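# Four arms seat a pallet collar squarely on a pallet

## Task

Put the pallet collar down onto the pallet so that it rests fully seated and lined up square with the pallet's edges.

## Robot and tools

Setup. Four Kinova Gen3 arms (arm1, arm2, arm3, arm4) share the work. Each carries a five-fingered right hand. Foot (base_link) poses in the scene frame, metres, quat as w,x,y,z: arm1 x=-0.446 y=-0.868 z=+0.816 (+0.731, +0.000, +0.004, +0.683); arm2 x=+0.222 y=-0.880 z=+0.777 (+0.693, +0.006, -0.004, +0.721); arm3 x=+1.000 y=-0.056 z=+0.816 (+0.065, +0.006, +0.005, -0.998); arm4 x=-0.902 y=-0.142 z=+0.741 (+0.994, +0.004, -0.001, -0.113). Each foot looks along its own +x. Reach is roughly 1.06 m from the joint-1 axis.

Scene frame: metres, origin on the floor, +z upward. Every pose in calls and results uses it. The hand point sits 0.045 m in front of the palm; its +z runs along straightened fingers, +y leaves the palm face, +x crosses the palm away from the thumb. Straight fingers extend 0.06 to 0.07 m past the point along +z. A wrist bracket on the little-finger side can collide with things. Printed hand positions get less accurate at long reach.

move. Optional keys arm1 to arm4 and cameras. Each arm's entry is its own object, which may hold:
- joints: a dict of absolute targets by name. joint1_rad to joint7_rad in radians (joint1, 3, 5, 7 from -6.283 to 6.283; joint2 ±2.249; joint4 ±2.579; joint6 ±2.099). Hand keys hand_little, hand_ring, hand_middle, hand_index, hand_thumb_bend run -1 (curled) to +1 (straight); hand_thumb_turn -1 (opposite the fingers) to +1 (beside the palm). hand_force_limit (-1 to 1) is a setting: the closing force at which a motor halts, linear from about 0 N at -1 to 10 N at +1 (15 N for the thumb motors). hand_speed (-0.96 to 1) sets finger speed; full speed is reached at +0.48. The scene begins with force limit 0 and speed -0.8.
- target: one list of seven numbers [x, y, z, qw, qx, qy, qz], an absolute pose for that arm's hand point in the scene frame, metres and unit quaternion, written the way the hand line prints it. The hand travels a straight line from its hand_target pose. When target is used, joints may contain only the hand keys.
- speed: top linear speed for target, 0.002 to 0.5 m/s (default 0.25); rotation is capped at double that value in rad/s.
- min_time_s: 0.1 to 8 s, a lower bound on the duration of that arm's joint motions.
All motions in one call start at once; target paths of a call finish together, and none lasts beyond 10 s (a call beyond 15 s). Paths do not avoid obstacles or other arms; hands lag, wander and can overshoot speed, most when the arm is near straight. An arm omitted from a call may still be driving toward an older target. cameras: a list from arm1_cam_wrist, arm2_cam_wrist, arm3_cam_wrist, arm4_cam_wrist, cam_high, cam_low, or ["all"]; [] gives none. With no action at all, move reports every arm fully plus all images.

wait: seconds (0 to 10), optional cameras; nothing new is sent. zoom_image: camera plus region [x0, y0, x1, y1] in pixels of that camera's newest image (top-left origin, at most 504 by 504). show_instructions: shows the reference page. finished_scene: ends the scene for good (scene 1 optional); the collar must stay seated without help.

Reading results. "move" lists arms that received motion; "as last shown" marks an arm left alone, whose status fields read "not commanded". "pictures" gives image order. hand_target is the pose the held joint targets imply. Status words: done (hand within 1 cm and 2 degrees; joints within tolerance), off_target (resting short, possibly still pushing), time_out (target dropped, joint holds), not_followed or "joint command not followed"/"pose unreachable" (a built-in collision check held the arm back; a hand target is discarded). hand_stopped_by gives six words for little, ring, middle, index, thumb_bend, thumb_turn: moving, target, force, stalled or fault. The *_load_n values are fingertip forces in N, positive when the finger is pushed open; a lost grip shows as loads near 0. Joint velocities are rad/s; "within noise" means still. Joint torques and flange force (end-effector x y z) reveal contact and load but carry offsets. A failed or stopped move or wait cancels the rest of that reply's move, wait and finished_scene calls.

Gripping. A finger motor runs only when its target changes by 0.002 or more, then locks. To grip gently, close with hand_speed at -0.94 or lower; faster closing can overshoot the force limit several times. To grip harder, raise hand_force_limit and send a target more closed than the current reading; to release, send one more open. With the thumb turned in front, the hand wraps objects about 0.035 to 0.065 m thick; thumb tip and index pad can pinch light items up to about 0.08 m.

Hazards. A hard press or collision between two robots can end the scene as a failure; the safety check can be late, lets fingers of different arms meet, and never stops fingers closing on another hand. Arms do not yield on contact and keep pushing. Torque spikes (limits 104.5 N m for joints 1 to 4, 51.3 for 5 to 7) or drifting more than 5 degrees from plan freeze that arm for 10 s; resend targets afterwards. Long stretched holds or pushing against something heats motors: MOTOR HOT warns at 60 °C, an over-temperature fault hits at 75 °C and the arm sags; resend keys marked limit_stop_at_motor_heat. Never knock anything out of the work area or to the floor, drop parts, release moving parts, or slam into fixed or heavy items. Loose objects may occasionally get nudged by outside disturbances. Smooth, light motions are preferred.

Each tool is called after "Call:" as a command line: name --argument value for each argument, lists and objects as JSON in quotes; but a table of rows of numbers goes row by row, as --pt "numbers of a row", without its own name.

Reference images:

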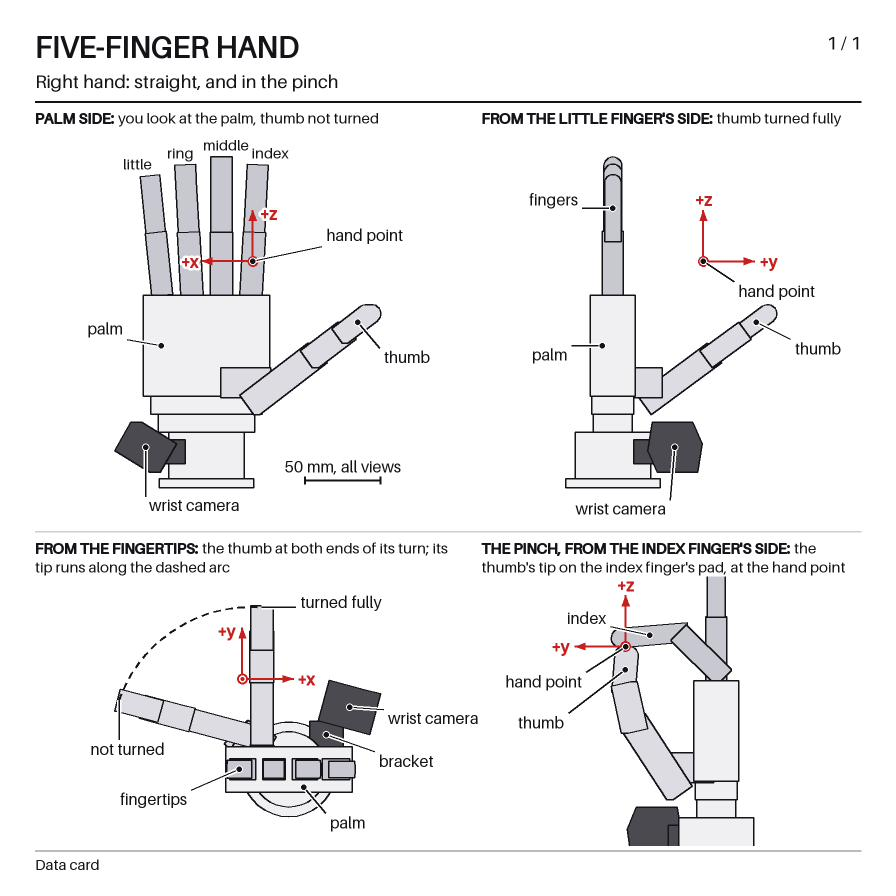

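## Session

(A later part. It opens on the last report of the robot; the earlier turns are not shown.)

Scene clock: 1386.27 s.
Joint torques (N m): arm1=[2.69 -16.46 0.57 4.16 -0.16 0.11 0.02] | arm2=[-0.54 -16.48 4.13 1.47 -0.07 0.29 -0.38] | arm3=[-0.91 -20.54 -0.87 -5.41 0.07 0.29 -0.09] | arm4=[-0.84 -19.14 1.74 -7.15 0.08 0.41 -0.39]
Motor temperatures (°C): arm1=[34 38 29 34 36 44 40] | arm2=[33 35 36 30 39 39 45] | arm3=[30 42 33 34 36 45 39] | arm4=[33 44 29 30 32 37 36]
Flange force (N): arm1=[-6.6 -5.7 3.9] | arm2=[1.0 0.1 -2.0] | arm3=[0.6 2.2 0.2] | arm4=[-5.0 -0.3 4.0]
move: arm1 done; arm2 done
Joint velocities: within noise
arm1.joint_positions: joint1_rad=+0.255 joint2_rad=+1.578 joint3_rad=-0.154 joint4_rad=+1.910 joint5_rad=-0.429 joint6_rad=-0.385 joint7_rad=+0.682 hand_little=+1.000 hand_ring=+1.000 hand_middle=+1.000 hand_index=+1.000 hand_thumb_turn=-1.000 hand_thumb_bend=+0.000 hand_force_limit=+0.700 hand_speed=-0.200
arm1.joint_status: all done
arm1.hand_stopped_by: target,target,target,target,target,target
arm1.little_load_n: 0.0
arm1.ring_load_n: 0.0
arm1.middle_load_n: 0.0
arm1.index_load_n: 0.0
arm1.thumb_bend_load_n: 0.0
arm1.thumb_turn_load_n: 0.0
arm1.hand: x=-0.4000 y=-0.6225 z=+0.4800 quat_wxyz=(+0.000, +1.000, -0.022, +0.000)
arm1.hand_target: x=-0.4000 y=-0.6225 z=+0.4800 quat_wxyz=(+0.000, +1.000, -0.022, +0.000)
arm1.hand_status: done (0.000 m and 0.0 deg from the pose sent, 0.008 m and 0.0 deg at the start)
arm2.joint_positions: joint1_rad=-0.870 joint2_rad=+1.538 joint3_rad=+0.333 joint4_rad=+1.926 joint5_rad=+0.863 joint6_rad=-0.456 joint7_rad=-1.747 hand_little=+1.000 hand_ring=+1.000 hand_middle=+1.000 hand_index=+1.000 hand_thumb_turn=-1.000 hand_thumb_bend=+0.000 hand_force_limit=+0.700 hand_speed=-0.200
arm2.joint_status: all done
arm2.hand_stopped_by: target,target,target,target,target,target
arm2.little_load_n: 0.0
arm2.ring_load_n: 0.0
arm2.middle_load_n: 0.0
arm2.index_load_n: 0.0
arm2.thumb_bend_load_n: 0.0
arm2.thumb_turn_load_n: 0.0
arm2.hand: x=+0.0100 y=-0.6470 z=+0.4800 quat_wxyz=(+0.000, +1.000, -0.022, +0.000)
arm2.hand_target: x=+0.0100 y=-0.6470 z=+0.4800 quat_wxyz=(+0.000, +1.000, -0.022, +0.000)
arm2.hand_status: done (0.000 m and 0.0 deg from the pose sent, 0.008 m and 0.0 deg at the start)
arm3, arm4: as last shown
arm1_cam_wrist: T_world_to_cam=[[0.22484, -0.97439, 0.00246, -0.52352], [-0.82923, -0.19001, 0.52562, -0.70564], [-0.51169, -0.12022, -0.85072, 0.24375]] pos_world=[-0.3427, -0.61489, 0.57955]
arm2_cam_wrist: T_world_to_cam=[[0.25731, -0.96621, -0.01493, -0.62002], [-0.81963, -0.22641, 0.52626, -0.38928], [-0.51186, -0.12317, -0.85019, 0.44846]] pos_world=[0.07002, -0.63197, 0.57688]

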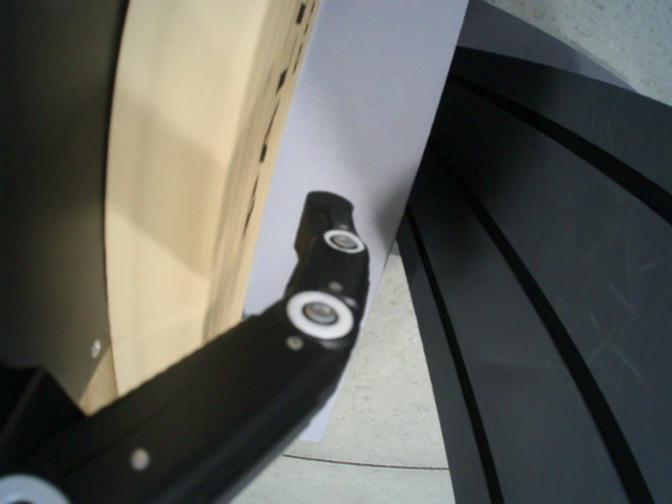

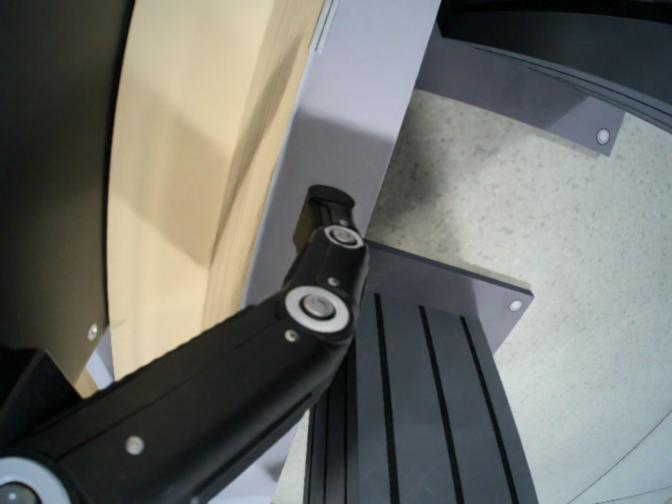

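Call:
move --arm1 '{"joints": {"hand_thumb_bend": -1, "hand_speed": -0.9, "hand_force_limit": 0.8}}' --arm2 '{"joints": {"hand_thumb_bend": -1, "hand_speed": -0.9, "hand_force_limit": 0.8}}'

Call:
move --arm1 '{"joints": {"hand_index": 0.5, "hand_middle": 0.5, "hand_ring": 0.5, "hand_little": 0.5, "hand_speed": -0.9, "hand_force_limit": -0.7}}' --arm2 '{"joints": {"hand_index": 0.5, "hand_middle": 0.5, "hand_ring": 0.5, "hand_little": 0.5, "hand_speed": -0.9, "hand_force_limit": -0.7}}' --cameras '["arm1_cam_wrist", "arm2_cam_wrist"]'

Scene clock: 1401.43 s.
Joint torques (N m): arm1=[2.61 -16.49 0.7 4.75 0.04 0.22 0.23] | arm2=[0.53 -18.51 6.79 -0.14 -0.88 0.63 -0.39] | arm3=[-0.93 -20.56 -0.82 -5.44 0.04 0.26 -0.06] | arm4=[-0.85 -19.1 1.7 -7.15 0.1 0.41 -0.38]
Motor temperatures (°C): arm1=[34 38 29 34 36 44 40] | arm2=[33 35 36 30 39 39 45] | arm3=[30 42 33 34 36 45 39] | arm4=[33 44 29 30 32 37 36]
Flange force (N): arm1=[-6.9 -6.8 5.3] | arm2=[0.5 4.7 -0.5] | arm3=[0.5 2.2 0.2] | arm4=[-5.0 -0.3 3.9]
move: arm1 off_target; arm2 off_target
Joint velocities: within noise
arm1.joint_positions: joint1_rad=+0.255 joint2_rad=+1.578 joint3_rad=-0.154 joint4_rad=+1.910 joint5_rad=-0.429 joint6_rad=-0.385 joint7_rad=+0.682 hand_little=+1.000 hand_ring=+1.000 hand_middle=+1.000 hand_index=+1.000 hand_thumb_turn=-1.000 hand_thumb_bend=-0.408 hand_force_limit=+0.800 hand_speed=-0.900
arm1.joint_status: hand_thumb_bend off_target (ended at -0.408, target -1.000); the others done
arm1.hand_stopped_by: target,target,target,target,force,target
arm1.little_load_n: 0.0
arm1.ring_load_n: 0.0
arm1.middle_load_n: 0.0
arm1.index_load_n: 0.0
arm1.thumb_bend_load_n: 13.5
arm1.thumb_turn_load_n: 1.0
arm1.hand: x=-0.4000 y=-0.6225 z=+0.4800 quat_wxyz=(+0.000, +1.000, -0.022, +0.000)
arm1.hand_target: x=-0.4000 y=-0.6225 z=+0.4800 quat_wxyz=(+0.000, +1.000, -0.022, +0.000)
arm1.hand_status: not commanded
arm2.joint_positions: joint1_rad=-0.870 joint2_rad=+1.538 joint3_rad=+0.333 joint4_rad=+1.926 joint5_rad=+0.863 joint6_rad=-0.456 joint7_rad=-1.747 hand_little=+1.000 hand_ring=+1.000 hand_middle=+1.000 hand_index=+1.000 hand_thumb_turn=-1.000 hand_thumb_bend=-0.371 hand_force_limit=+0.800 hand_speed=-0.900
arm2.joint_status: hand_thumb_bend off_target (ended at -0.371, target -1.000); the others done
arm2.hand_stopped_by: target,target,target,target,force,target
arm2.little_load_n: 0.0
arm2.ring_load_n: 0.0
arm2.middle_load_n: 0.0
arm2.index_load_n: 0.0
arm2.thumb_bend_load_n: 13.5
arm2.thumb_turn_load_n: 1.0
arm2.hand: x=+0.0100 y=-0.6470 z=+0.4800 quat_wxyz=(+0.000, +1.000, -0.022, +0.000)
arm2.hand_target: x=+0.0100 y=-0.6470 z=+0.4800 quat_wxyz=(+0.000, +1.000, -0.022, +0.000)
arm2.hand_status: not commanded
arm3, arm4: as last shown
pictures: none

Scene clock: 1403.40 s.
Joint torques (N m): arm1=[2.75 -15.86 0.89 5.81 -0.31 0.78 0.08] | arm2=[-0.11 -19.03 5.21 1.05 -0.35 0.07 -0.61] | arm3=[-0.88 -20.54 -0.88 -5.47 0.08 0.29 -0.11] | arm4=[-0.73 -19.12 1.7 -7.15 0.08 0.41 -0.38]
Motor temperatures (°C): arm1=[34 38 29 34 36 44 40] | arm2=[33 35 36 30 39 39 45] | arm3=[30 42 33 34 36 45 39] | arm4=[33 44 29 30 32 37 36]
Flange force (N): arm1=[-6.6 -7.6 6.4] | arm2=[1.7 2.4 3.3] | arm3=[0.4 2.3 0.2] | arm4=[-4.9 -0.5 4.0]
move: arm1 off_target; arm2 off_target
Joint velocities: within noise
arm1.joint_positions: joint1_rad=+0.255 joint2_rad=+1.578 joint3_rad=-0.154 joint4_rad=+1.910 joint5_rad=-0.429 joint6_rad=-0.385 joint7_rad=+0.682 hand_little=+0.843 hand_ring=+0.880 hand_middle=+0.890 hand_index=+0.889 hand_thumb_turn=-1.000 hand_thumb_bend=-0.408 hand_force_limit=-0.700 hand_speed=-0.900
arm1.joint_status: hand_little off_target (ended at +0.843, target +0.500); hand_ring off_target (ended at +0.880, target +0.500); hand_middle off_target (ended at +0.890, target +0.500); hand_index off_target (ended at +0.889, target +0.500); the others done
arm1.hand_stopped_by: force,force,force,force,force,target
arm1.little_load_n: 2.0
arm1.ring_load_n: 1.5
arm1.middle_load_n: 2.5
arm1.index_load_n: 2.0
arm1.thumb_bend_load_n: 13.5
arm1.thumb_turn_load_n: 1.0
arm1.hand: x=-0.4000 y=-0.6225 z=+0.4800 quat_wxyz=(+0.000, +1.000, -0.022, +0.000)
arm1.hand_target: x=-0.4000 y=-0.6225 z=+0.4800 quat_wxyz=(+0.000, +1.000, -0.022, +0.000)
arm1.hand_status: not commanded
arm2.joint_positions: joint1_rad=-0.870 joint2_rad=+1.538 joint3_rad=+0.333 joint4_rad=+1.926 joint5_rad=+0.863 joint6_rad=-0.456 joint7_rad=-1.747 hand_little=+0.862 hand_ring=+0.890 hand_middle=+0.899 hand_index=+0.890 hand_thumb_turn=-1.000 hand_thumb_bend=-0.371 hand_force_limit=-0.700 hand_speed=-0.900
arm2.joint_status: hand_little off_target (ended at +0.862, target +0.500); hand_ring off_target (ended at +0.890, target +0.500); hand_middle off_target (ended at +0.899, target +0.500); hand_index off_target (ended at +0.890, target +0.500); the others done
arm2.hand_stopped_by: force,force,force,force,force,target
arm2.little_load_n: 3.0
arm2.ring_load_n: 1.5
arm2.middle_load_n: 4.5
arm2.index_load_n: 4.5
arm2.thumb_bend_load_n: 14.5
arm2.thumb_turn_load_n: 1.0
arm2.hand: x=+0.0100 y=-0.6470 z=+0.4800 quat_wxyz=(+0.000, +1.000, -0.022, +0.000)
arm2.hand_target: x=+0.0100 y=-0.6470 z=+0.4800 quat_wxyz=(+0.000, +1.000, -0.022, +0.000)
arm2.hand_status: not commanded
arm3, arm4: as last shown
arm1_cam_wrist: T_world_to_cam=[[0.22484, -0.97439, 0.00246, -0.52354], [-0.82923, -0.19001, 0.52562, -0.70555], [-0.51169, -0.12022, -0.85072, 0.2438]] pos_world=[-0.3426, -0.61489, 0.57955]
arm2_cam_wrist: T_world_to_cam=[[0.25731, -0.96621, -0.01493, -0.62002], [-0.81963, -0.22641, 0.52626, -0.38928], [-0.51186, -0.12317, -0.85019, 0.44846]] pos_world=[0.07002, -0.63197, 0.57688]

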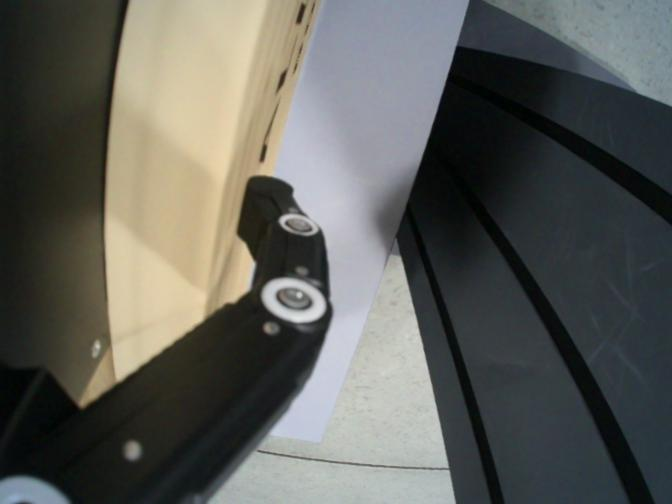

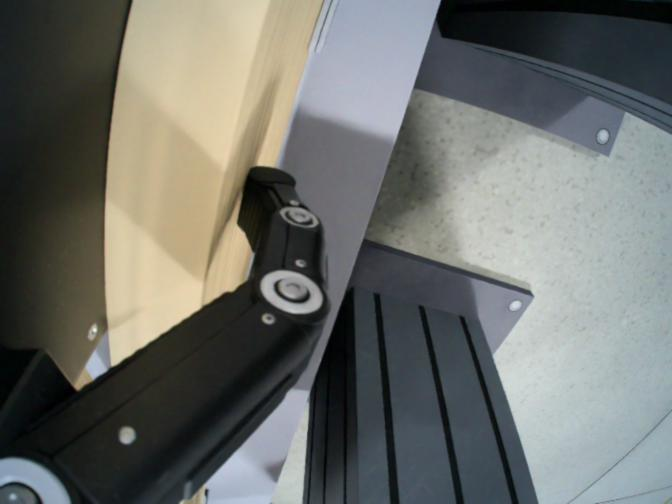

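Call:
move --arm3 '{"target": [0.5363, -0.4577, 0.62, 0, -0.1650, 0.9863, 0], "speed": 0.2, "joints": {"hand_thumb_bend": 0.0, "hand_speed": 0}}' --arm4 '{"target": [-0.2817, -0.47, 0.62, 0, 0.98658, 0.16327, 0], "speed": 0.2, "joints": {"hand_thumb_bend": 0.0, "hand_speed": 0}}' --cameras '["arm3_cam_wrist", "arm4_cam_wrist", "cam_high"]'

Call:
zoom_image --camera "arm3_cam_wrist" --region '[120, 0, 480, 360]'

Call:
zoom_image --camera "arm4_cam_wrist" --region '[120, 0, 480, 360]'

Scene clock: 1427.70 s.
Joint torques (N m): arm1=[2.77 -15.87 0.91 5.85 -0.3 0.8 0.08] | arm2=[0 -19.06 5.25 1.06 -0.4 0.03 -0.54] | arm3=[-1 -24.75 -0.94 -5.95 0.04 0.28 -0.06] | arm4=[-0.9 -26.47 1.68 -8.23 0.1 0.42 -0.39]
Motor temperatures (°C): arm1=[34 38 29 34 36 44 40] | arm2=[33 35 36 30 39 39 45] | arm3=[30 42 33 34 36 45 39] | arm4=[33 43 29 30 32 37 36]
Flange force (N): arm1=[-6.7 -7.7 6.5] | arm2=[1.3 2.3 3.4] | arm3=[-1.1 2.4 -0.2] | arm4=[-7.9 -4.8 1.4]
move: arm3 done; arm4 done
Joint velocities: within noise
arm1, arm2: as last shown
arm1.little_load_n: 2.5
arm2.ring_load_n: 2.0
arm3.joint_positions: joint1_rad=-0.595 joint2_rad=+1.468 joint3_rad=-0.277 joint4_rad=+0.782 joint5_rad=+0.351 joint6_rad=+0.911 joint7_rad=+0.930 hand_little=+1.000 hand_ring=+1.000 hand_middle=+1.000 hand_index=+1.000 hand_thumb_turn=-1.000 hand_thumb_bend=+0.000 hand_force_limit=+0.000 hand_speed=+0.000
arm3.joint_status: all done
arm3.hand_stopped_by: target,target,target,target,target,target
arm3.little_load_n: 0.0
arm3.ring_load_n: 0.0
arm3.middle_load_n: 0.0
arm3.index_load_n: 0.0
arm3.thumb_bend_load_n: 0.0
arm3.thumb_turn_load_n: 0.0
arm3.hand: x=+0.5363 y=-0.4577 z=+0.6200 quat_wxyz=(+0.000, +0.165, -0.986, +0.000)
arm3.hand_target: x=+0.5363 y=-0.4577 z=+0.6200 quat_wxyz=(+0.000, +0.165, -0.986, +0.000)
arm3.hand_status: done (0.000 m and 0.0 deg from the pose sent, 0.240 m and 21.1 deg at the start)
arm4.joint_positions: joint1_rad=+0.123 joint2_rad=+1.378 joint3_rad=+0.011 joint4_rad=+0.741 joint5_rad=-0.002 joint6_rad=+1.022 joint7_rad=-4.031 hand_little=+1.000 hand_ring=+1.000 hand_middle=+1.000 hand_index=+1.000 hand_thumb_turn=-1.000 hand_thumb_bend=+0.000 hand_force_limit=+0.000 hand_speed=+0.000
arm4.joint_status: all done
arm4.hand_stopped_by: target,target,target,target,target,target
arm4.little_load_n: 0.0
arm4.ring_load_n: 0.0
arm4.middle_load_n: 0.0
arm4.index_load_n: 0.0
arm4.thumb_bend_load_n: 0.0
arm4.thumb_turn_load_n: 0.0
arm4.hand: x=-0.2817 y=-0.4700 z=+0.6200 quat_wxyz=(+0.000, -0.987, -0.163, +0.000)
arm4.hand_target: x=-0.2817 y=-0.4700 z=+0.6200 quat_wxyz=(+0.000, -0.987, -0.163, +0.000)
arm4.hand_status: done (0.000 m and 0.0 deg from the pose sent, 0.262 m and 9.9 deg at the start)
arm3_cam_wrist: T_world_to_cam=[[-0.54465, 0.83857, -0.01231, 0.68512], [0.7101, 0.46892, 0.52524, -0.49516], [0.44622, 0.27733, -0.85087, 0.5262]] pos_world=[0.48997, -0.48826, 0.71623]
arm4_cam_wrist: T_world_to_cam=[[0.51526, -0.85669, -0.0245, -0.23721], [-0.72769, -0.45242, 0.51554, -0.73334], [-0.45274, -0.24781, -0.85651, 0.4048]] pos_world=[-0.22815, -0.43467, 0.71898]

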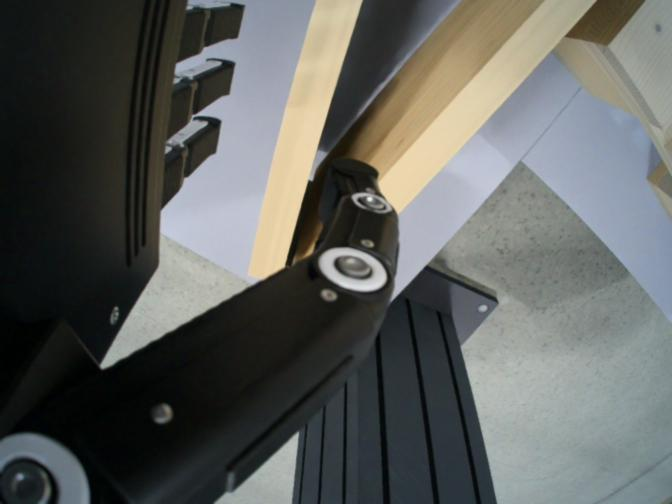

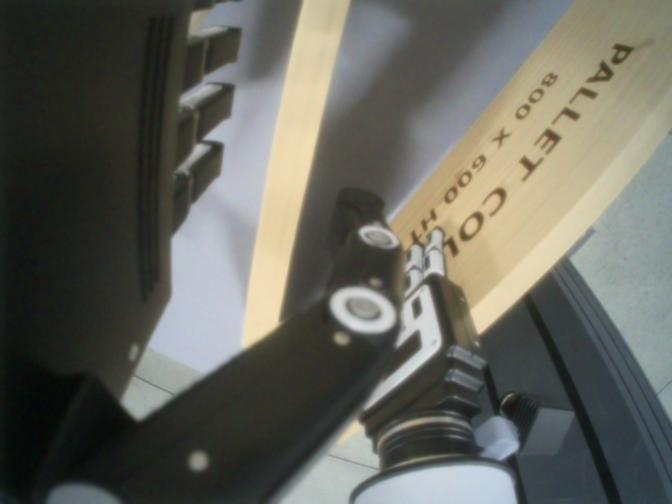

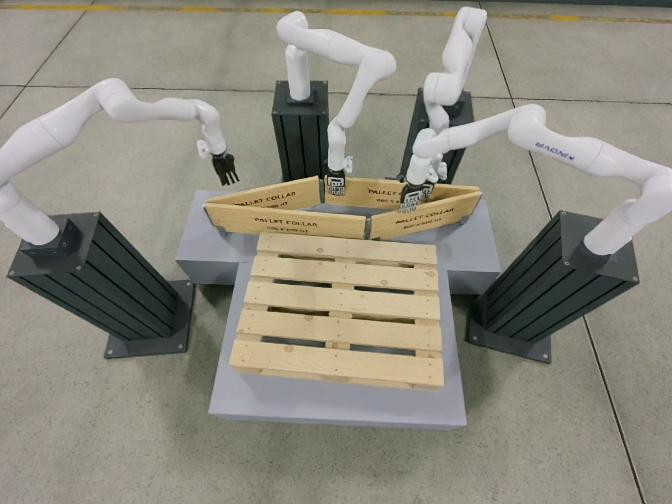

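Scaled by 1.400 from the camera's image (finer frame: 960x720).

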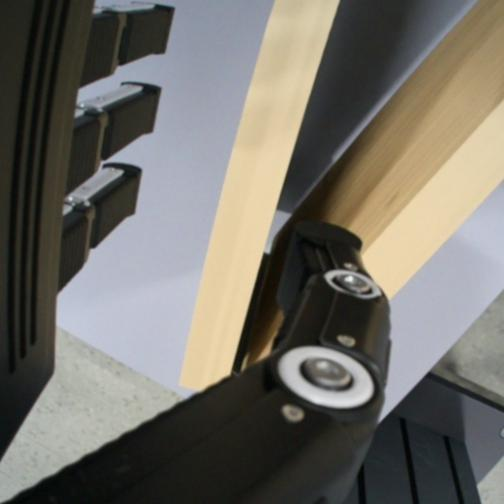

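Scaled by 1.400 from the camera's image (finer frame: 960x720).

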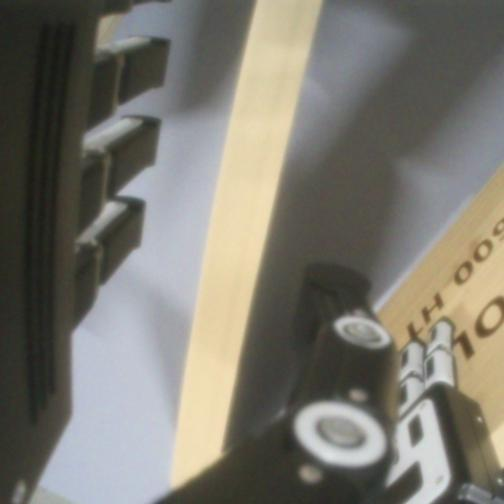

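Call:
move --arm3 '{"target": [0.5343, -0.452, 0.60, 0, -0.1607, 0.9870, 0], "speed": 0.1}' --arm4 '{"target": [-0.2831, -0.4658, 0.60, 0, 0.98658, 0.16327, 0], "speed": 0.1}'

Call:
move --arm3 '{"target": [0.5343, -0.452, 0.482, 0, -0.1607, 0.9870, 0], "speed": 0.08}' --arm4 '{"target": [-0.2831, -0.4658, 0.482, 0, 0.98658, 0.16327, 0], "speed": 0.08}' --cameras '["arm3_cam_wrist", "arm4_cam_wrist", "cam_low"]'

Scene clock: 1474.87 s.
Joint torques (N m): arm1=[2.74 -15.87 0.9 5.82 -0.29 0.76 0.08] | arm2=[-0.16 -19.01 5.19 1.04 -0.4 0.07 -0.58] | arm3=[-0.99 -24.69 -0.84 -5.86 0.08 0.24 -0.08] | arm4=[-0.87 -26.45 1.64 -8.09 0.11 0.4 -0.4]
Motor temperatures (°C): arm1=[34 38 29 34 36 44 40] | arm2=[33 35 36 30 39 39 45] | arm3=[30 41 33 34 36 45 39] | arm4=[33 43 28 31 32 37 36]
Flange force (N): arm1=[-6.6 -7.7 6.5] | arm2=[1.6 2.1 3.2] | arm3=[-0.9 2.4 -0.4] | arm4=[-7.8 -4.7 1.1]
move: arm3 done; arm4 done
Joint velocities: within noise
arm1, arm2: as last shown
arm1.little_load_n: 2.0
arm1.middle_load_n: 3.0
arm2.thumb_bend_load_n: 14.0
arm3.joint_positions: joint1_rad=-0.589 joint2_rad=+1.505 joint3_rad=-0.274 joint4_rad=+0.761 joint5_rad=+0.353 joint6_rad=+0.894 joint7_rad=+0.933 hand_little=+1.000 hand_ring=+1.000 hand_middle=+1.000 hand_index=+1.000 hand_thumb_turn=-1.000 hand_thumb_bend=+0.000 hand_force_limit=+0.000 hand_speed=+0.000
arm3.joint_status: not commanded
arm3.hand_stopped_by: target,target,target,target,target,target
arm3.little_load_n: 0.0
arm3.ring_load_n: 0.0
arm3.middle_load_n: 0.0
arm3.index_load_n: 0.0
arm3.thumb_bend_load_n: 0.0
arm3.thumb_turn_load_n: 0.0
arm3.hand: x=+0.5343 y=-0.4520 z=+0.6000 quat_wxyz=(+0.000, +0.161, -0.987, +0.000)
arm3.hand_target: x=+0.5343 y=-0.4520 z=+0.6000 quat_wxyz=(+0.000, +0.161, -0.987, +0.000)
arm3.hand_status: done (0.000 m and 0.0 deg from the pose sent, 0.021 m and 0.5 deg at the start)
arm4.joint_positions: joint1_rad=+0.118 joint2_rad=+1.407 joint3_rad=+0.011 joint4_rad=+0.742 joint5_rad=-0.002 joint6_rad=+0.992 joint7_rad=-4.036 hand_little=+1.000 hand_ring=+1.000 hand_middle=+1.000 hand_index=+1.000 hand_thumb_turn=-1.000 hand_thumb_bend=+0.000 hand_force_limit=+0.000 hand_speed=+0.000
arm4.joint_status: not commanded
arm4.hand_stopped_by: target,target,target,target,target,target
arm4.little_load_n: 0.0
arm4.ring_load_n: 0.0
arm4.middle_load_n: 0.0
arm4.index_load_n: 0.0
arm4.thumb_bend_load_n: 0.0
arm4.thumb_turn_load_n: 0.0
arm4.hand: x=-0.2831 y=-0.4658 z=+0.6000 quat_wxyz=(+0.000, -0.987, -0.163, +0.000)
arm4.hand_target: x=-0.2831 y=-0.4658 z=+0.6000 quat_wxyz=(+0.000, -0.987, -0.163, +0.000)
arm4.hand_status: done (0.000 m and 0.0 deg from the pose sent, 0.020 m and 0.0 deg at the start)
pictures: none

Scene clock: 1476.93 s.
Joint torques (N m): arm1=[2.75 -15.9 0.91 5.81 -0.3 0.81 0.1] | arm2=[0.01 -19.03 5.16 1 -0.41 0.06 -0.58] | arm3=[-1 -24.44 -0.15 -6.16 0.11 0.27 -0.05] | arm4=[-0.84 -26.47 1.71 -8.02 0.11 0.42 -0.39]
Motor temperatures (°C): arm1=[34 38 29 34 36 44 40] | arm2=[33 35 36 30 39 39 45] | arm3=[30 41 33 34 36 45 39] | arm4=[33 43 28 31 32 37 36]
Flange force (N): arm1=[-6.7 -7.5 6.5] | arm2=[1.6 2.6 3.2] | arm3=no reading | arm4=no reading
move: arm3 done; arm4 done
Joint velocities: within noise
arm1, arm2: as last shown
arm1.little_load_n: 2.5
arm1.index_load_n: 1.5
arm2.thumb_bend_load_n: 14.5
arm3.joint_positions: joint1_rad=-0.630 joint2_rad=+1.825 joint3_rad=-0.287 joint4_rad=+0.365 joint5_rad=+0.341 joint6_rad=+0.954 joint7_rad=+1.009 hand_little=+1.000 hand_ring=+1.000 hand_middle=+1.000 hand_index=+1.000 hand_thumb_turn=-1.000 hand_thumb_bend=+0.000 hand_force_limit=+0.000 hand_speed=+0.000
arm3.joint_status: not commanded
arm3.hand_stopped_by: target,target,target,target,target,target
arm3.little_load_n: 0.0
arm3.ring_load_n: 0.0
arm3.middle_load_n: 0.0
arm3.index_load_n: 0.0
arm3.thumb_bend_load_n: 0.0
arm3.thumb_turn_load_n: 0.0
arm3.hand: x=+0.5343 y=-0.4520 z=+0.4820 quat_wxyz=(+0.000, +0.161, -0.987, +0.000)
arm3.hand_target: x=+0.5343 y=-0.4520 z=+0.4820 quat_wxyz=(+0.000, +0.161, -0.987, +0.000)
arm3.hand_status: done (0.000 m and 0.0 deg from the pose sent, 0.118 m and 0.0 deg at the start)
arm4.joint_positions: joint1_rad=+0.121 joint2_rad=+1.677 joint3_rad=+0.012 joint4_rad=+0.490 joint5_rad=-0.003 joint6_rad=+0.974 joint7_rad=-4.036 hand_little=+1.000 hand_ring=+1.000 hand_middle=+1.000 hand_index=+1.000 hand_thumb_turn=-1.000 hand_thumb_bend=+0.000 hand_force_limit=+0.000 hand_speed=+0.000
arm4.joint_status: not commanded
arm4.hand_stopped_by: target,target,target,target,target,target
arm4.little_load_n: 0.0
arm4.ring_load_n: 0.0
arm4.middle_load_n: 0.0
arm4.index_load_n: 0.0
arm4.thumb_bend_load_n: 0.0
arm4.thumb_turn_load_n: 0.0
arm4.hand: x=-0.2831 y=-0.4658 z=+0.4820 quat_wxyz=(+0.000, -0.987, -0.163, +0.000)
arm4.hand_target: x=-0.2831 y=-0.4658 z=+0.4820 quat_wxyz=(+0.000, -0.987, -0.163, +0.000)
arm4.hand_status: done (0.000 m and 0.0 deg from the pose sent, 0.118 m and 0.0 deg at the start)
arm3_cam_wrist: T_world_to_cam=[[-0.53721, 0.84336, -0.01237, 0.67577], [0.71416, 0.46262, 0.52532, -0.42899], [0.44876, 0.27337, -0.85081, 0.40493]] pos_world=[0.48768, -0.48216, 0.57824]
arm4_cam_wrist: T_world_to_cam=[[0.51529, -0.85667, -0.02443, -0.23638], [-0.72767, -0.45241, 0.51558, -0.66138], [-0.45273, -0.2479, -0.85649, 0.28693]] pos_world=[-0.22955, -0.43057, 0.58098]

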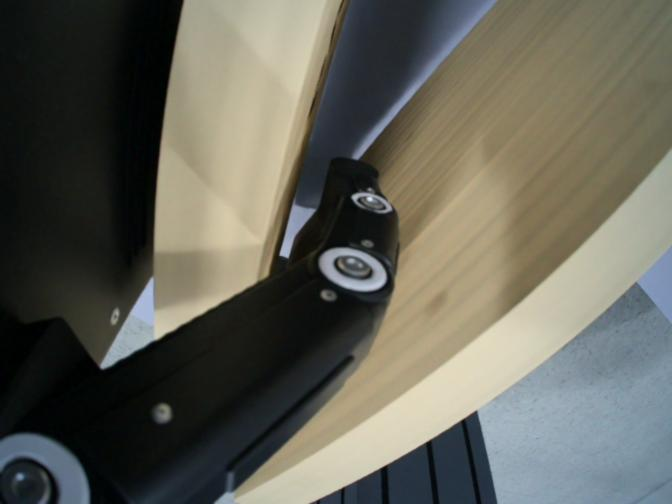

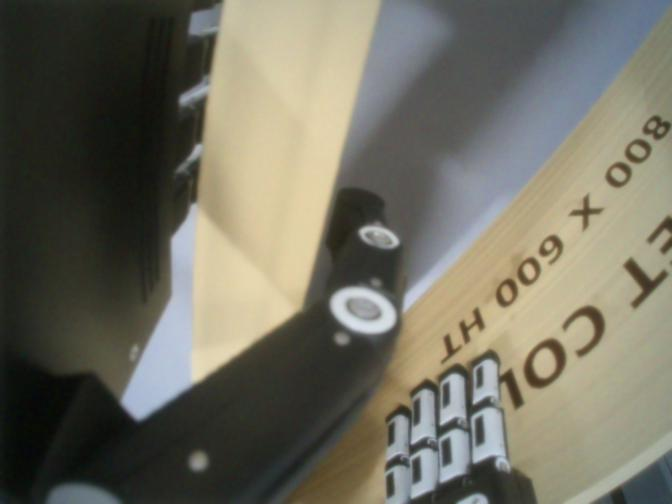

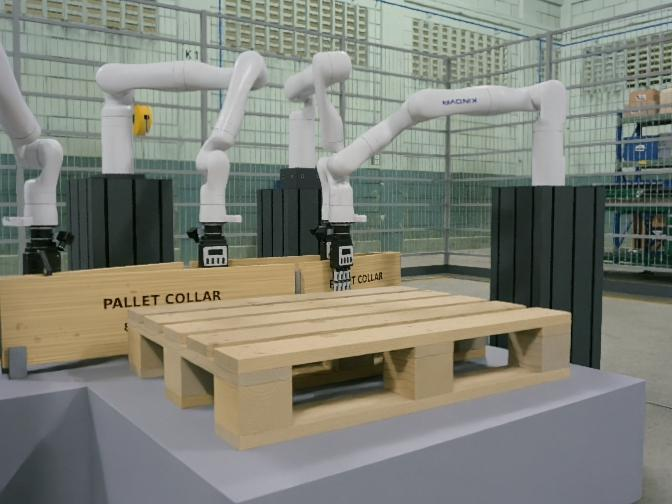

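Call:
move --arm3 '{"target": [0.5313, -0.4432, 0.481, 0, -0.1607, 0.9870, 0], "speed": 0.03}' --arm4 '{"target": [-0.2802, -0.4744, 0.481, 0, 0.98658, 0.16327, 0], "speed": 0.03}' --cameras '["arm3_cam_wrist", "arm4_cam_wrist"]'

Call:
zoom_image --camera "arm4_cam_wrist" --region '[120, 0, 480, 360]'

Call:
zoom_image --camera "arm3_cam_wrist" --region '[120, 0, 480, 360]'

Scene clock: 1489.23 s.
Joint torques (N m): arm1=[3.19 -15.25 1.85 7.58 -0.4 1.22 0.29] | arm2=[-0.63 -18.09 4.13 2.77 0.21 0.14 -0.37] | arm3=[4.67 -21.74 3.78 -5.24 2.34 1.43 0.36] | arm4=[-0.89 -26.58 1.66 -8.25 0.09 0.41 -0.37]
Motor temperatures (°C): arm1=[34 38 29 34 36 44 40] | arm2=[32 35 36 30 39 39 45] | arm3=[30 41 33 34 36 45 39] | arm4=[33 42 28 31 32 37 36]
Flange force (N): arm1=[-7.9 -10.7 9.1] | arm2=[0.6 -1.1 4.9] | arm3=no reading | arm4=no reading
move: arm3 done; arm4 done
Joint velocities: within noise
arm1, arm2: as last shown
arm1.little_load_n: 2.0
arm1.ring_load_n: 0.5
arm1.middle_load_n: 2.0
arm1.index_load_n: 1.0
arm1.thumb_bend_load_n: 14.0
arm2.little_load_n: 2.0
arm2.ring_load_n: 1.0
arm2.middle_load_n: 3.0
arm2.index_load_n: 3.5
arm2.thumb_bend_load_n: 14.0
arm3.joint_positions: joint1_rad=-0.612 joint2_rad=+1.810 joint3_rad=-0.284 joint4_rad=+0.410 joint5_rad=+0.346 joint6_rad=+0.926 joint7_rad=+1.011 hand_little=+1.000 hand_ring=+1.000 hand_middle=+1.000 hand_index=+1.000 hand_thumb_turn=-1.000 hand_thumb_bend=+0.000 hand_force_limit=+0.000 hand_speed=+0.000
arm3.joint_status: not commanded
arm3.hand_stopped_by: target,target,target,target,target,target
arm3.little_load_n: 0.0
arm3.ring_load_n: 0.0
arm3.middle_load_n: -0.5
arm3.index_load_n: 0.0
arm3.thumb_bend_load_n: 0.0
arm3.thumb_turn_load_n: 0.0
arm3.hand: x=+0.5313 y=-0.4432 z=+0.4810 quat_wxyz=(+0.000, +0.161, -0.987, +0.000)
arm3.hand_target: x=+0.5313 y=-0.4432 z=+0.4810 quat_wxyz=(+0.000, +0.161, -0.987, +0.000)
arm3.hand_status: done (0.000 m and 0.0 deg from the pose sent, 0.009 m and 0.0 deg at the start)
arm4.joint_positions: joint1_rad=+0.131 joint2_rad=+1.707 joint3_rad=+0.012 joint4_rad=+0.416 joint5_rad=-0.004 joint6_rad=+1.018 joint7_rad=-4.026 hand_little=+1.000 hand_ring=+1.000 hand_middle=+1.000 hand_index=+1.000 hand_thumb_turn=-1.000 hand_thumb_bend=+0.000 hand_force_limit=+0.000 hand_speed=+0.000
arm4.joint_status: not commanded
arm4.hand_stopped_by: target,target,target,target,target,target
arm4.little_load_n: 0.0
arm4.ring_load_n: 0.0
arm4.middle_load_n: 0.0
arm4.index_load_n: 0.0
arm4.thumb_bend_load_n: 0.0
arm4.thumb_turn_load_n: 0.0
arm4.hand: x=-0.2802 y=-0.4744 z=+0.4810 quat_wxyz=(+0.000, -0.987, -0.163, +0.000)
arm4.hand_target: x=-0.2802 y=-0.4744 z=+0.4810 quat_wxyz=(+0.000, -0.987, -0.163, +0.000)
arm4.hand_status: done (0.000 m and 0.0 deg from the pose sent, 0.009 m and 0.0 deg at the start)
arm3_cam_wrist: T_world_to_cam=[[-0.5373, 0.8433, -0.01237, 0.66674], [0.71417, 0.46272, 0.52522, -0.43028], [0.44864, 0.27336, -0.85088, 0.40311]] pos_world=[0.48468, -0.47336, 0.57724]
arm4_cam_wrist: T_world_to_cam=[[0.51529, -0.85667, -0.02443, -0.24518], [-0.72767, -0.45241, 0.51558, -0.66254], [-0.45273, -0.2479, -0.85649, 0.2852]] pos_world=[-0.22665, -0.43907, 0.57988]

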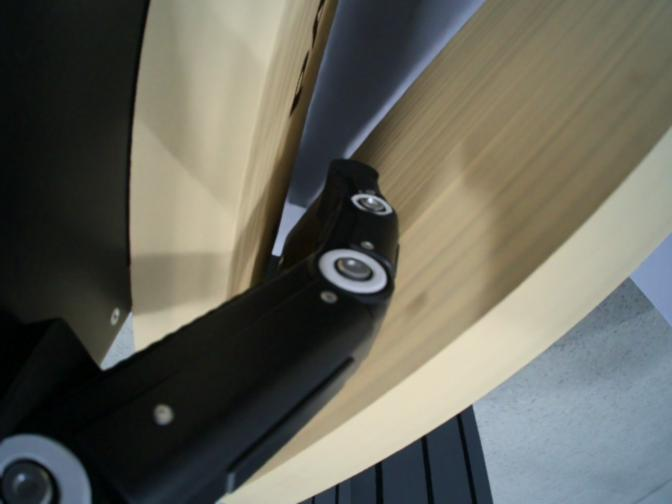

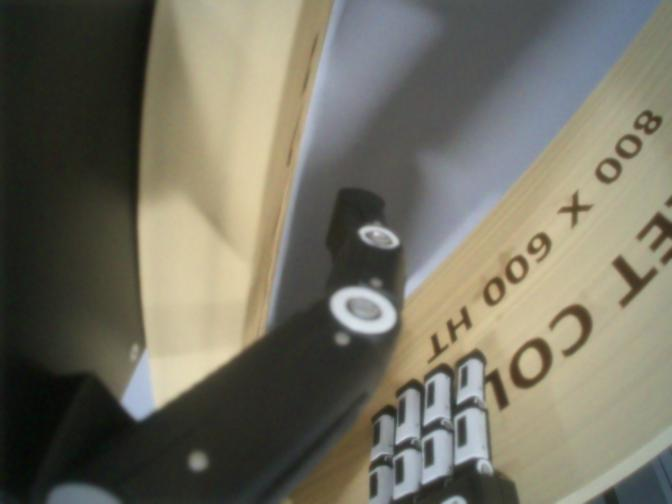

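Scaled by 1.400 from the camera's image (finer frame: 960x720).

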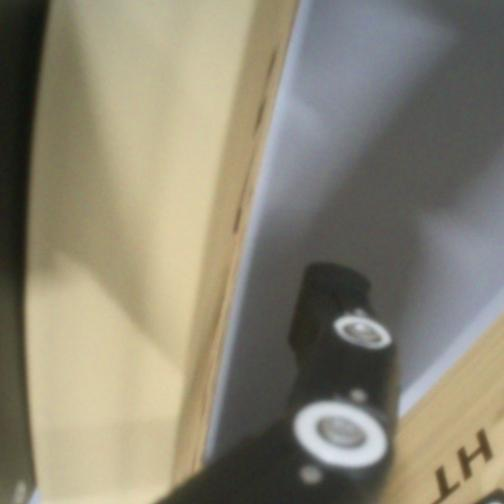

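Scaled by 1.400 from the camera's image (finer frame: 960x720).

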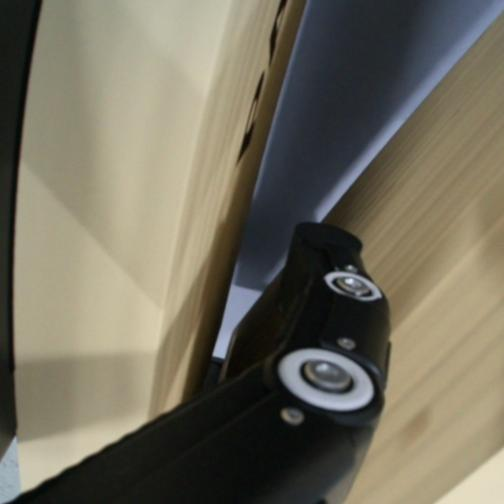

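Call:
move --arm3 '{"target": [0.5316, -0.4441, 0.481, 0, -0.1607, 0.9870, 0], "speed": 0.03, "joints": {"hand_thumb_bend": -1, "hand_speed": -0.9, "hand_force_limit": 0.8}}' --arm4 '{"target": [-0.2799, -0.4754, 0.481, 0, 0.98658, 0.16327, 0], "speed": 0.03, "joints": {"hand_thumb_bend": -1, "hand_speed": -0.9, "hand_force_limit": 0.8}}'

Call:
move --arm3 '{"joints": {"hand_index": 0.5, "hand_middle": 0.5, "hand_ring": 0.5, "hand_little": 0.5, "hand_speed": -0.9, "hand_force_limit": -0.7}}' --arm4 '{"joints": {"hand_index": 0.5, "hand_middle": 0.5, "hand_ring": 0.5, "hand_little": 0.5, "hand_speed": -0.9, "hand_force_limit": -0.7}}' --cameras '["arm3_cam_wrist", "arm4_cam_wrist"]'

Scene clock: 1507.07 s.
Joint torques (N m): arm1=[2.73 -15.95 0.87 6.46 -0.24 0.95 0.16] | arm2=[-0.22 -18.25 4.92 1.73 -0.12 0.24 -0.49] | arm3=[-0.45 -23.06 0.07 -5.27 0.24 0.67 0.18] | arm4=[0.03 -27.62 2.35 -8.38 0.54 0.72 -0.17]
Motor temperatures (°C): arm1=[34 38 29 34 36 44 40] | arm2=[32 35 36 30 39 39 45] | arm3=[30 41 33 34 36 45 39] | arm4=[33 42 28 31 32 37 36]
Flange force (N): arm1=[-6.6 -8.6 8.1] | arm2=[0.9 1.3 3.0] | arm3=no reading | arm4=no reading
move: arm3 off_target; arm4 off_target
Joint velocities: within noise
arm1, arm2: as last shown
arm1.little_load_n: 1.5
arm1.middle_load_n: 2.5
arm1.index_load_n: 1.5
arm1.thumb_bend_load_n: 13.5
arm2.middle_load_n: 3.5
arm3.joint_positions: joint1_rad=-0.614 joint2_rad=+1.812 joint3_rad=-0.284 joint4_rad=+0.405 joint5_rad=+0.345 joint6_rad=+0.929 joint7_rad=+1.011 hand_little=+1.000 hand_ring=+1.000 hand_middle=+1.000 hand_index=+1.000 hand_thumb_turn=-1.000 hand_thumb_bend=-0.377 hand_force_limit=+0.800 hand_speed=-0.900
arm3.joint_status: hand_thumb_bend off_target (ended at -0.377, target -1.000); the others done
arm3.hand_stopped_by: target,target,target,target,force,target
arm3.little_load_n: 0.0
arm3.ring_load_n: 0.0
arm3.middle_load_n: 0.0
arm3.index_load_n: 0.0
arm3.thumb_bend_load_n: 13.5
arm3.thumb_turn_load_n: 0.0
arm3.hand: x=+0.5316 y=-0.4441 z=+0.4810 quat_wxyz=(+0.000, +0.161, -0.987, +0.000)
arm3.hand_target: x=+0.5316 y=-0.4441 z=+0.4810 quat_wxyz=(+0.000, +0.161, -0.987, +0.000)
arm3.hand_status: done (0.000 m and 0.0 deg from the pose sent, 0.001 m and 0.0 deg at the start)
arm4.joint_positions: joint1_rad=+0.132 joint2_rad=+1.710 joint3_rad=+0.013 joint4_rad=+0.408 joint5_rad=-0.004 joint6_rad=+1.023 joint7_rad=-4.024 hand_little=+1.000 hand_ring=+1.000 hand_middle=+1.000 hand_index=+1.000 hand_thumb_turn=-1.000 hand_thumb_bend=-0.374 hand_force_limit=+0.800 hand_speed=-0.900
arm4.joint_status: hand_thumb_bend off_target (ended at -0.374, target -1.000); the others done
arm4.hand_stopped_by: target,target,target,target,force,target
arm4.little_load_n: 0.0
arm4.ring_load_n: 0.0
arm4.middle_load_n: 0.0
arm4.index_load_n: 0.0
arm4.thumb_bend_load_n: 13.0
arm4.thumb_turn_load_n: 1.0
arm4.hand: x=-0.2799 y=-0.4754 z=+0.4810 quat_wxyz=(+0.000, -0.987, -0.163, +0.000)
arm4.hand_target: x=-0.2799 y=-0.4754 z=+0.4810 quat_wxyz=(+0.000, -0.987, -0.163, +0.000)
arm4.hand_status: done (0.000 m and 0.0 deg from the pose sent, 0.001 m and 0.0 deg at the start)
pictures: none

Scene clock: 1509.03 s.
Joint torques (N m): arm1=[2.77 -15.97 0.92 6.37 -0.25 0.93 0.16] | arm2=[-0.06 -18.15 5.05 1.69 -0.11 0.3 -0.41] | arm3=[0.72 -23.37 1.33 -4.93 0.85 1.74 -0.17] | arm4=[0.98 -28.1 3.26 -9.16 1.1 -0.12 -0.43]
Motor temperatures (°C): arm1=[34 38 29 34 36 44 40] | arm2=[32 35 36 30 39 39 45] | arm3=[30 41 33 34 36 45 39] | arm4=[33 42 28 31 32 37 36]
Flange force (N): arm1=[-6.8 -8.4 8.0] | arm2=[0.6 1.7 2.8] | arm3=no reading | arm4=no reading
move: arm3 off_target; arm4 off_target
Joint velocities: within noise
arm1, arm2: as last shown
arm1.little_load_n: 2.0
arm1.middle_load_n: 2.0
arm1.index_load_n: 1.0
arm1.thumb_turn_load_n: 0.5
arm2.little_load_n: 2.5
arm2.ring_load_n: 1.5
arm3.joint_positions: joint1_rad=-0.614 joint2_rad=+1.812 joint3_rad=-0.284 joint4_rad=+0.405 joint5_rad=+0.345 joint6_rad=+0.929 joint7_rad=+1.011 hand_little=+0.834 hand_ring=+0.862 hand_middle=+0.880 hand_index=+0.871 hand_thumb_turn=-1.000 hand_thumb_bend=-0.377 hand_force_limit=-0.700 hand_speed=-0.900
arm3.joint_status: hand_little off_target (ended at +0.834, target +0.500); hand_ring off_target (ended at +0.862, target +0.500); hand_middle off_target (ended at +0.880, target +0.500); hand_index off_target (ended at +0.871, target +0.500); the others done
arm3.hand_stopped_by: force,force,force,force,force,target
arm3.little_load_n: 3.5
arm3.ring_load_n: 4.0
arm3.middle_load_n: 2.0
arm3.index_load_n: 2.5
arm3.thumb_bend_load_n: 13.5
arm3.thumb_turn_load_n: 0.0
arm3.hand: x=+0.5316 y=-0.4441 z=+0.4810 quat_wxyz=(+0.000, +0.161, -0.987, +0.000)
arm3.hand_target: x=+0.5316 y=-0.4441 z=+0.4810 quat_wxyz=(+0.000, +0.161, -0.987, +0.000)
arm3.hand_status: not commanded
arm4.joint_positions: joint1_rad=+0.132 joint2_rad=+1.710 joint3_rad=+0.013 joint4_rad=+0.408 joint5_rad=-0.004 joint6_rad=+1.023 joint7_rad=-4.024 hand_little=+0.852 hand_ring=+0.881 hand_middle=+0.899 hand_index=+0.890 hand_thumb_turn=-1.000 hand_thumb_bend=-0.373 hand_force_limit=-0.700 hand_speed=-0.900
arm4.joint_status: hand_little off_target (ended at +0.852, target +0.500); hand_ring off_target (ended at +0.881, target +0.500); hand_middle off_target (ended at +0.899, target +0.500); hand_index off_target (ended at +0.890, target +0.500); the others done
arm4.hand_stopped_by: force,force,force,force,force,target
arm4.little_load_n: 2.5
arm4.ring_load_n: 3.0
arm4.middle_load_n: 2.0
arm4.index_load_n: 3.5
arm4.thumb_bend_load_n: 13.0
arm4.thumb_turn_load_n: 1.0
arm4.hand: x=-0.2799 y=-0.4754 z=+0.4810 quat_wxyz=(+0.000, -0.987, -0.163, +0.000)
arm4.hand_target: x=-0.2799 y=-0.4754 z=+0.4810 quat_wxyz=(+0.000, -0.987, -0.163, +0.000)
arm4.hand_status: not commanded
arm3_cam_wrist: T_world_to_cam=[[-0.5373, 0.8433, -0.01237, 0.66766], [0.71417, 0.46272, 0.52522, -0.43008], [0.44864, 0.27336, -0.85088, 0.40322]] pos_world=[0.48498, -0.47426, 0.57724]
arm4_cam_wrist: T_world_to_cam=[[0.51526, -0.85669, -0.0245, -0.24617], [-0.72769, -0.45242, 0.51554, -0.66276], [-0.45274, -0.24781, -0.85651, 0.28514]] pos_world=[-0.22635, -0.44007, 0.57988]

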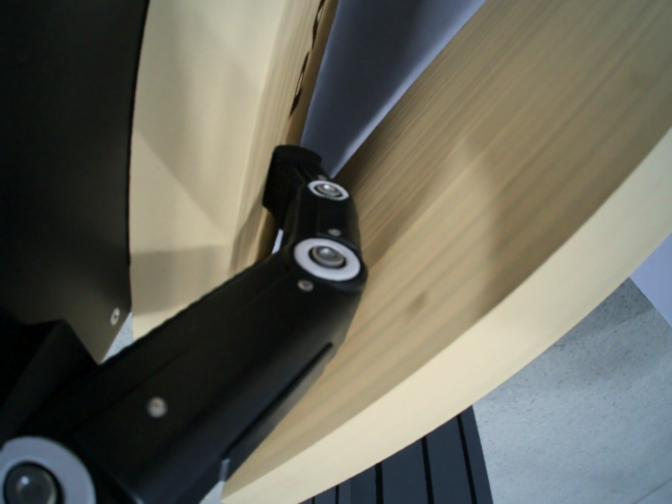

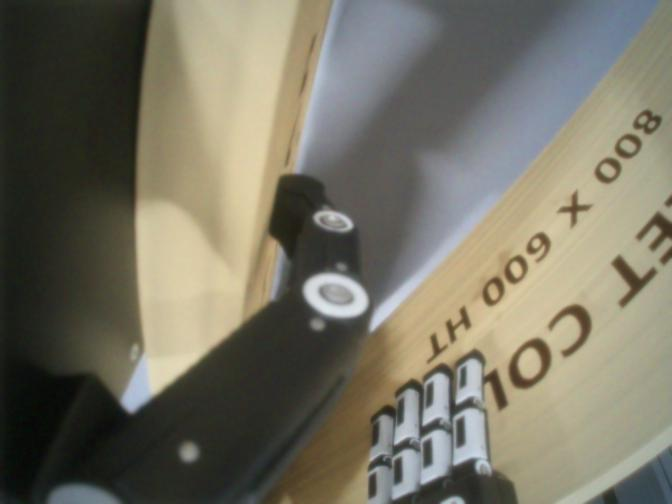

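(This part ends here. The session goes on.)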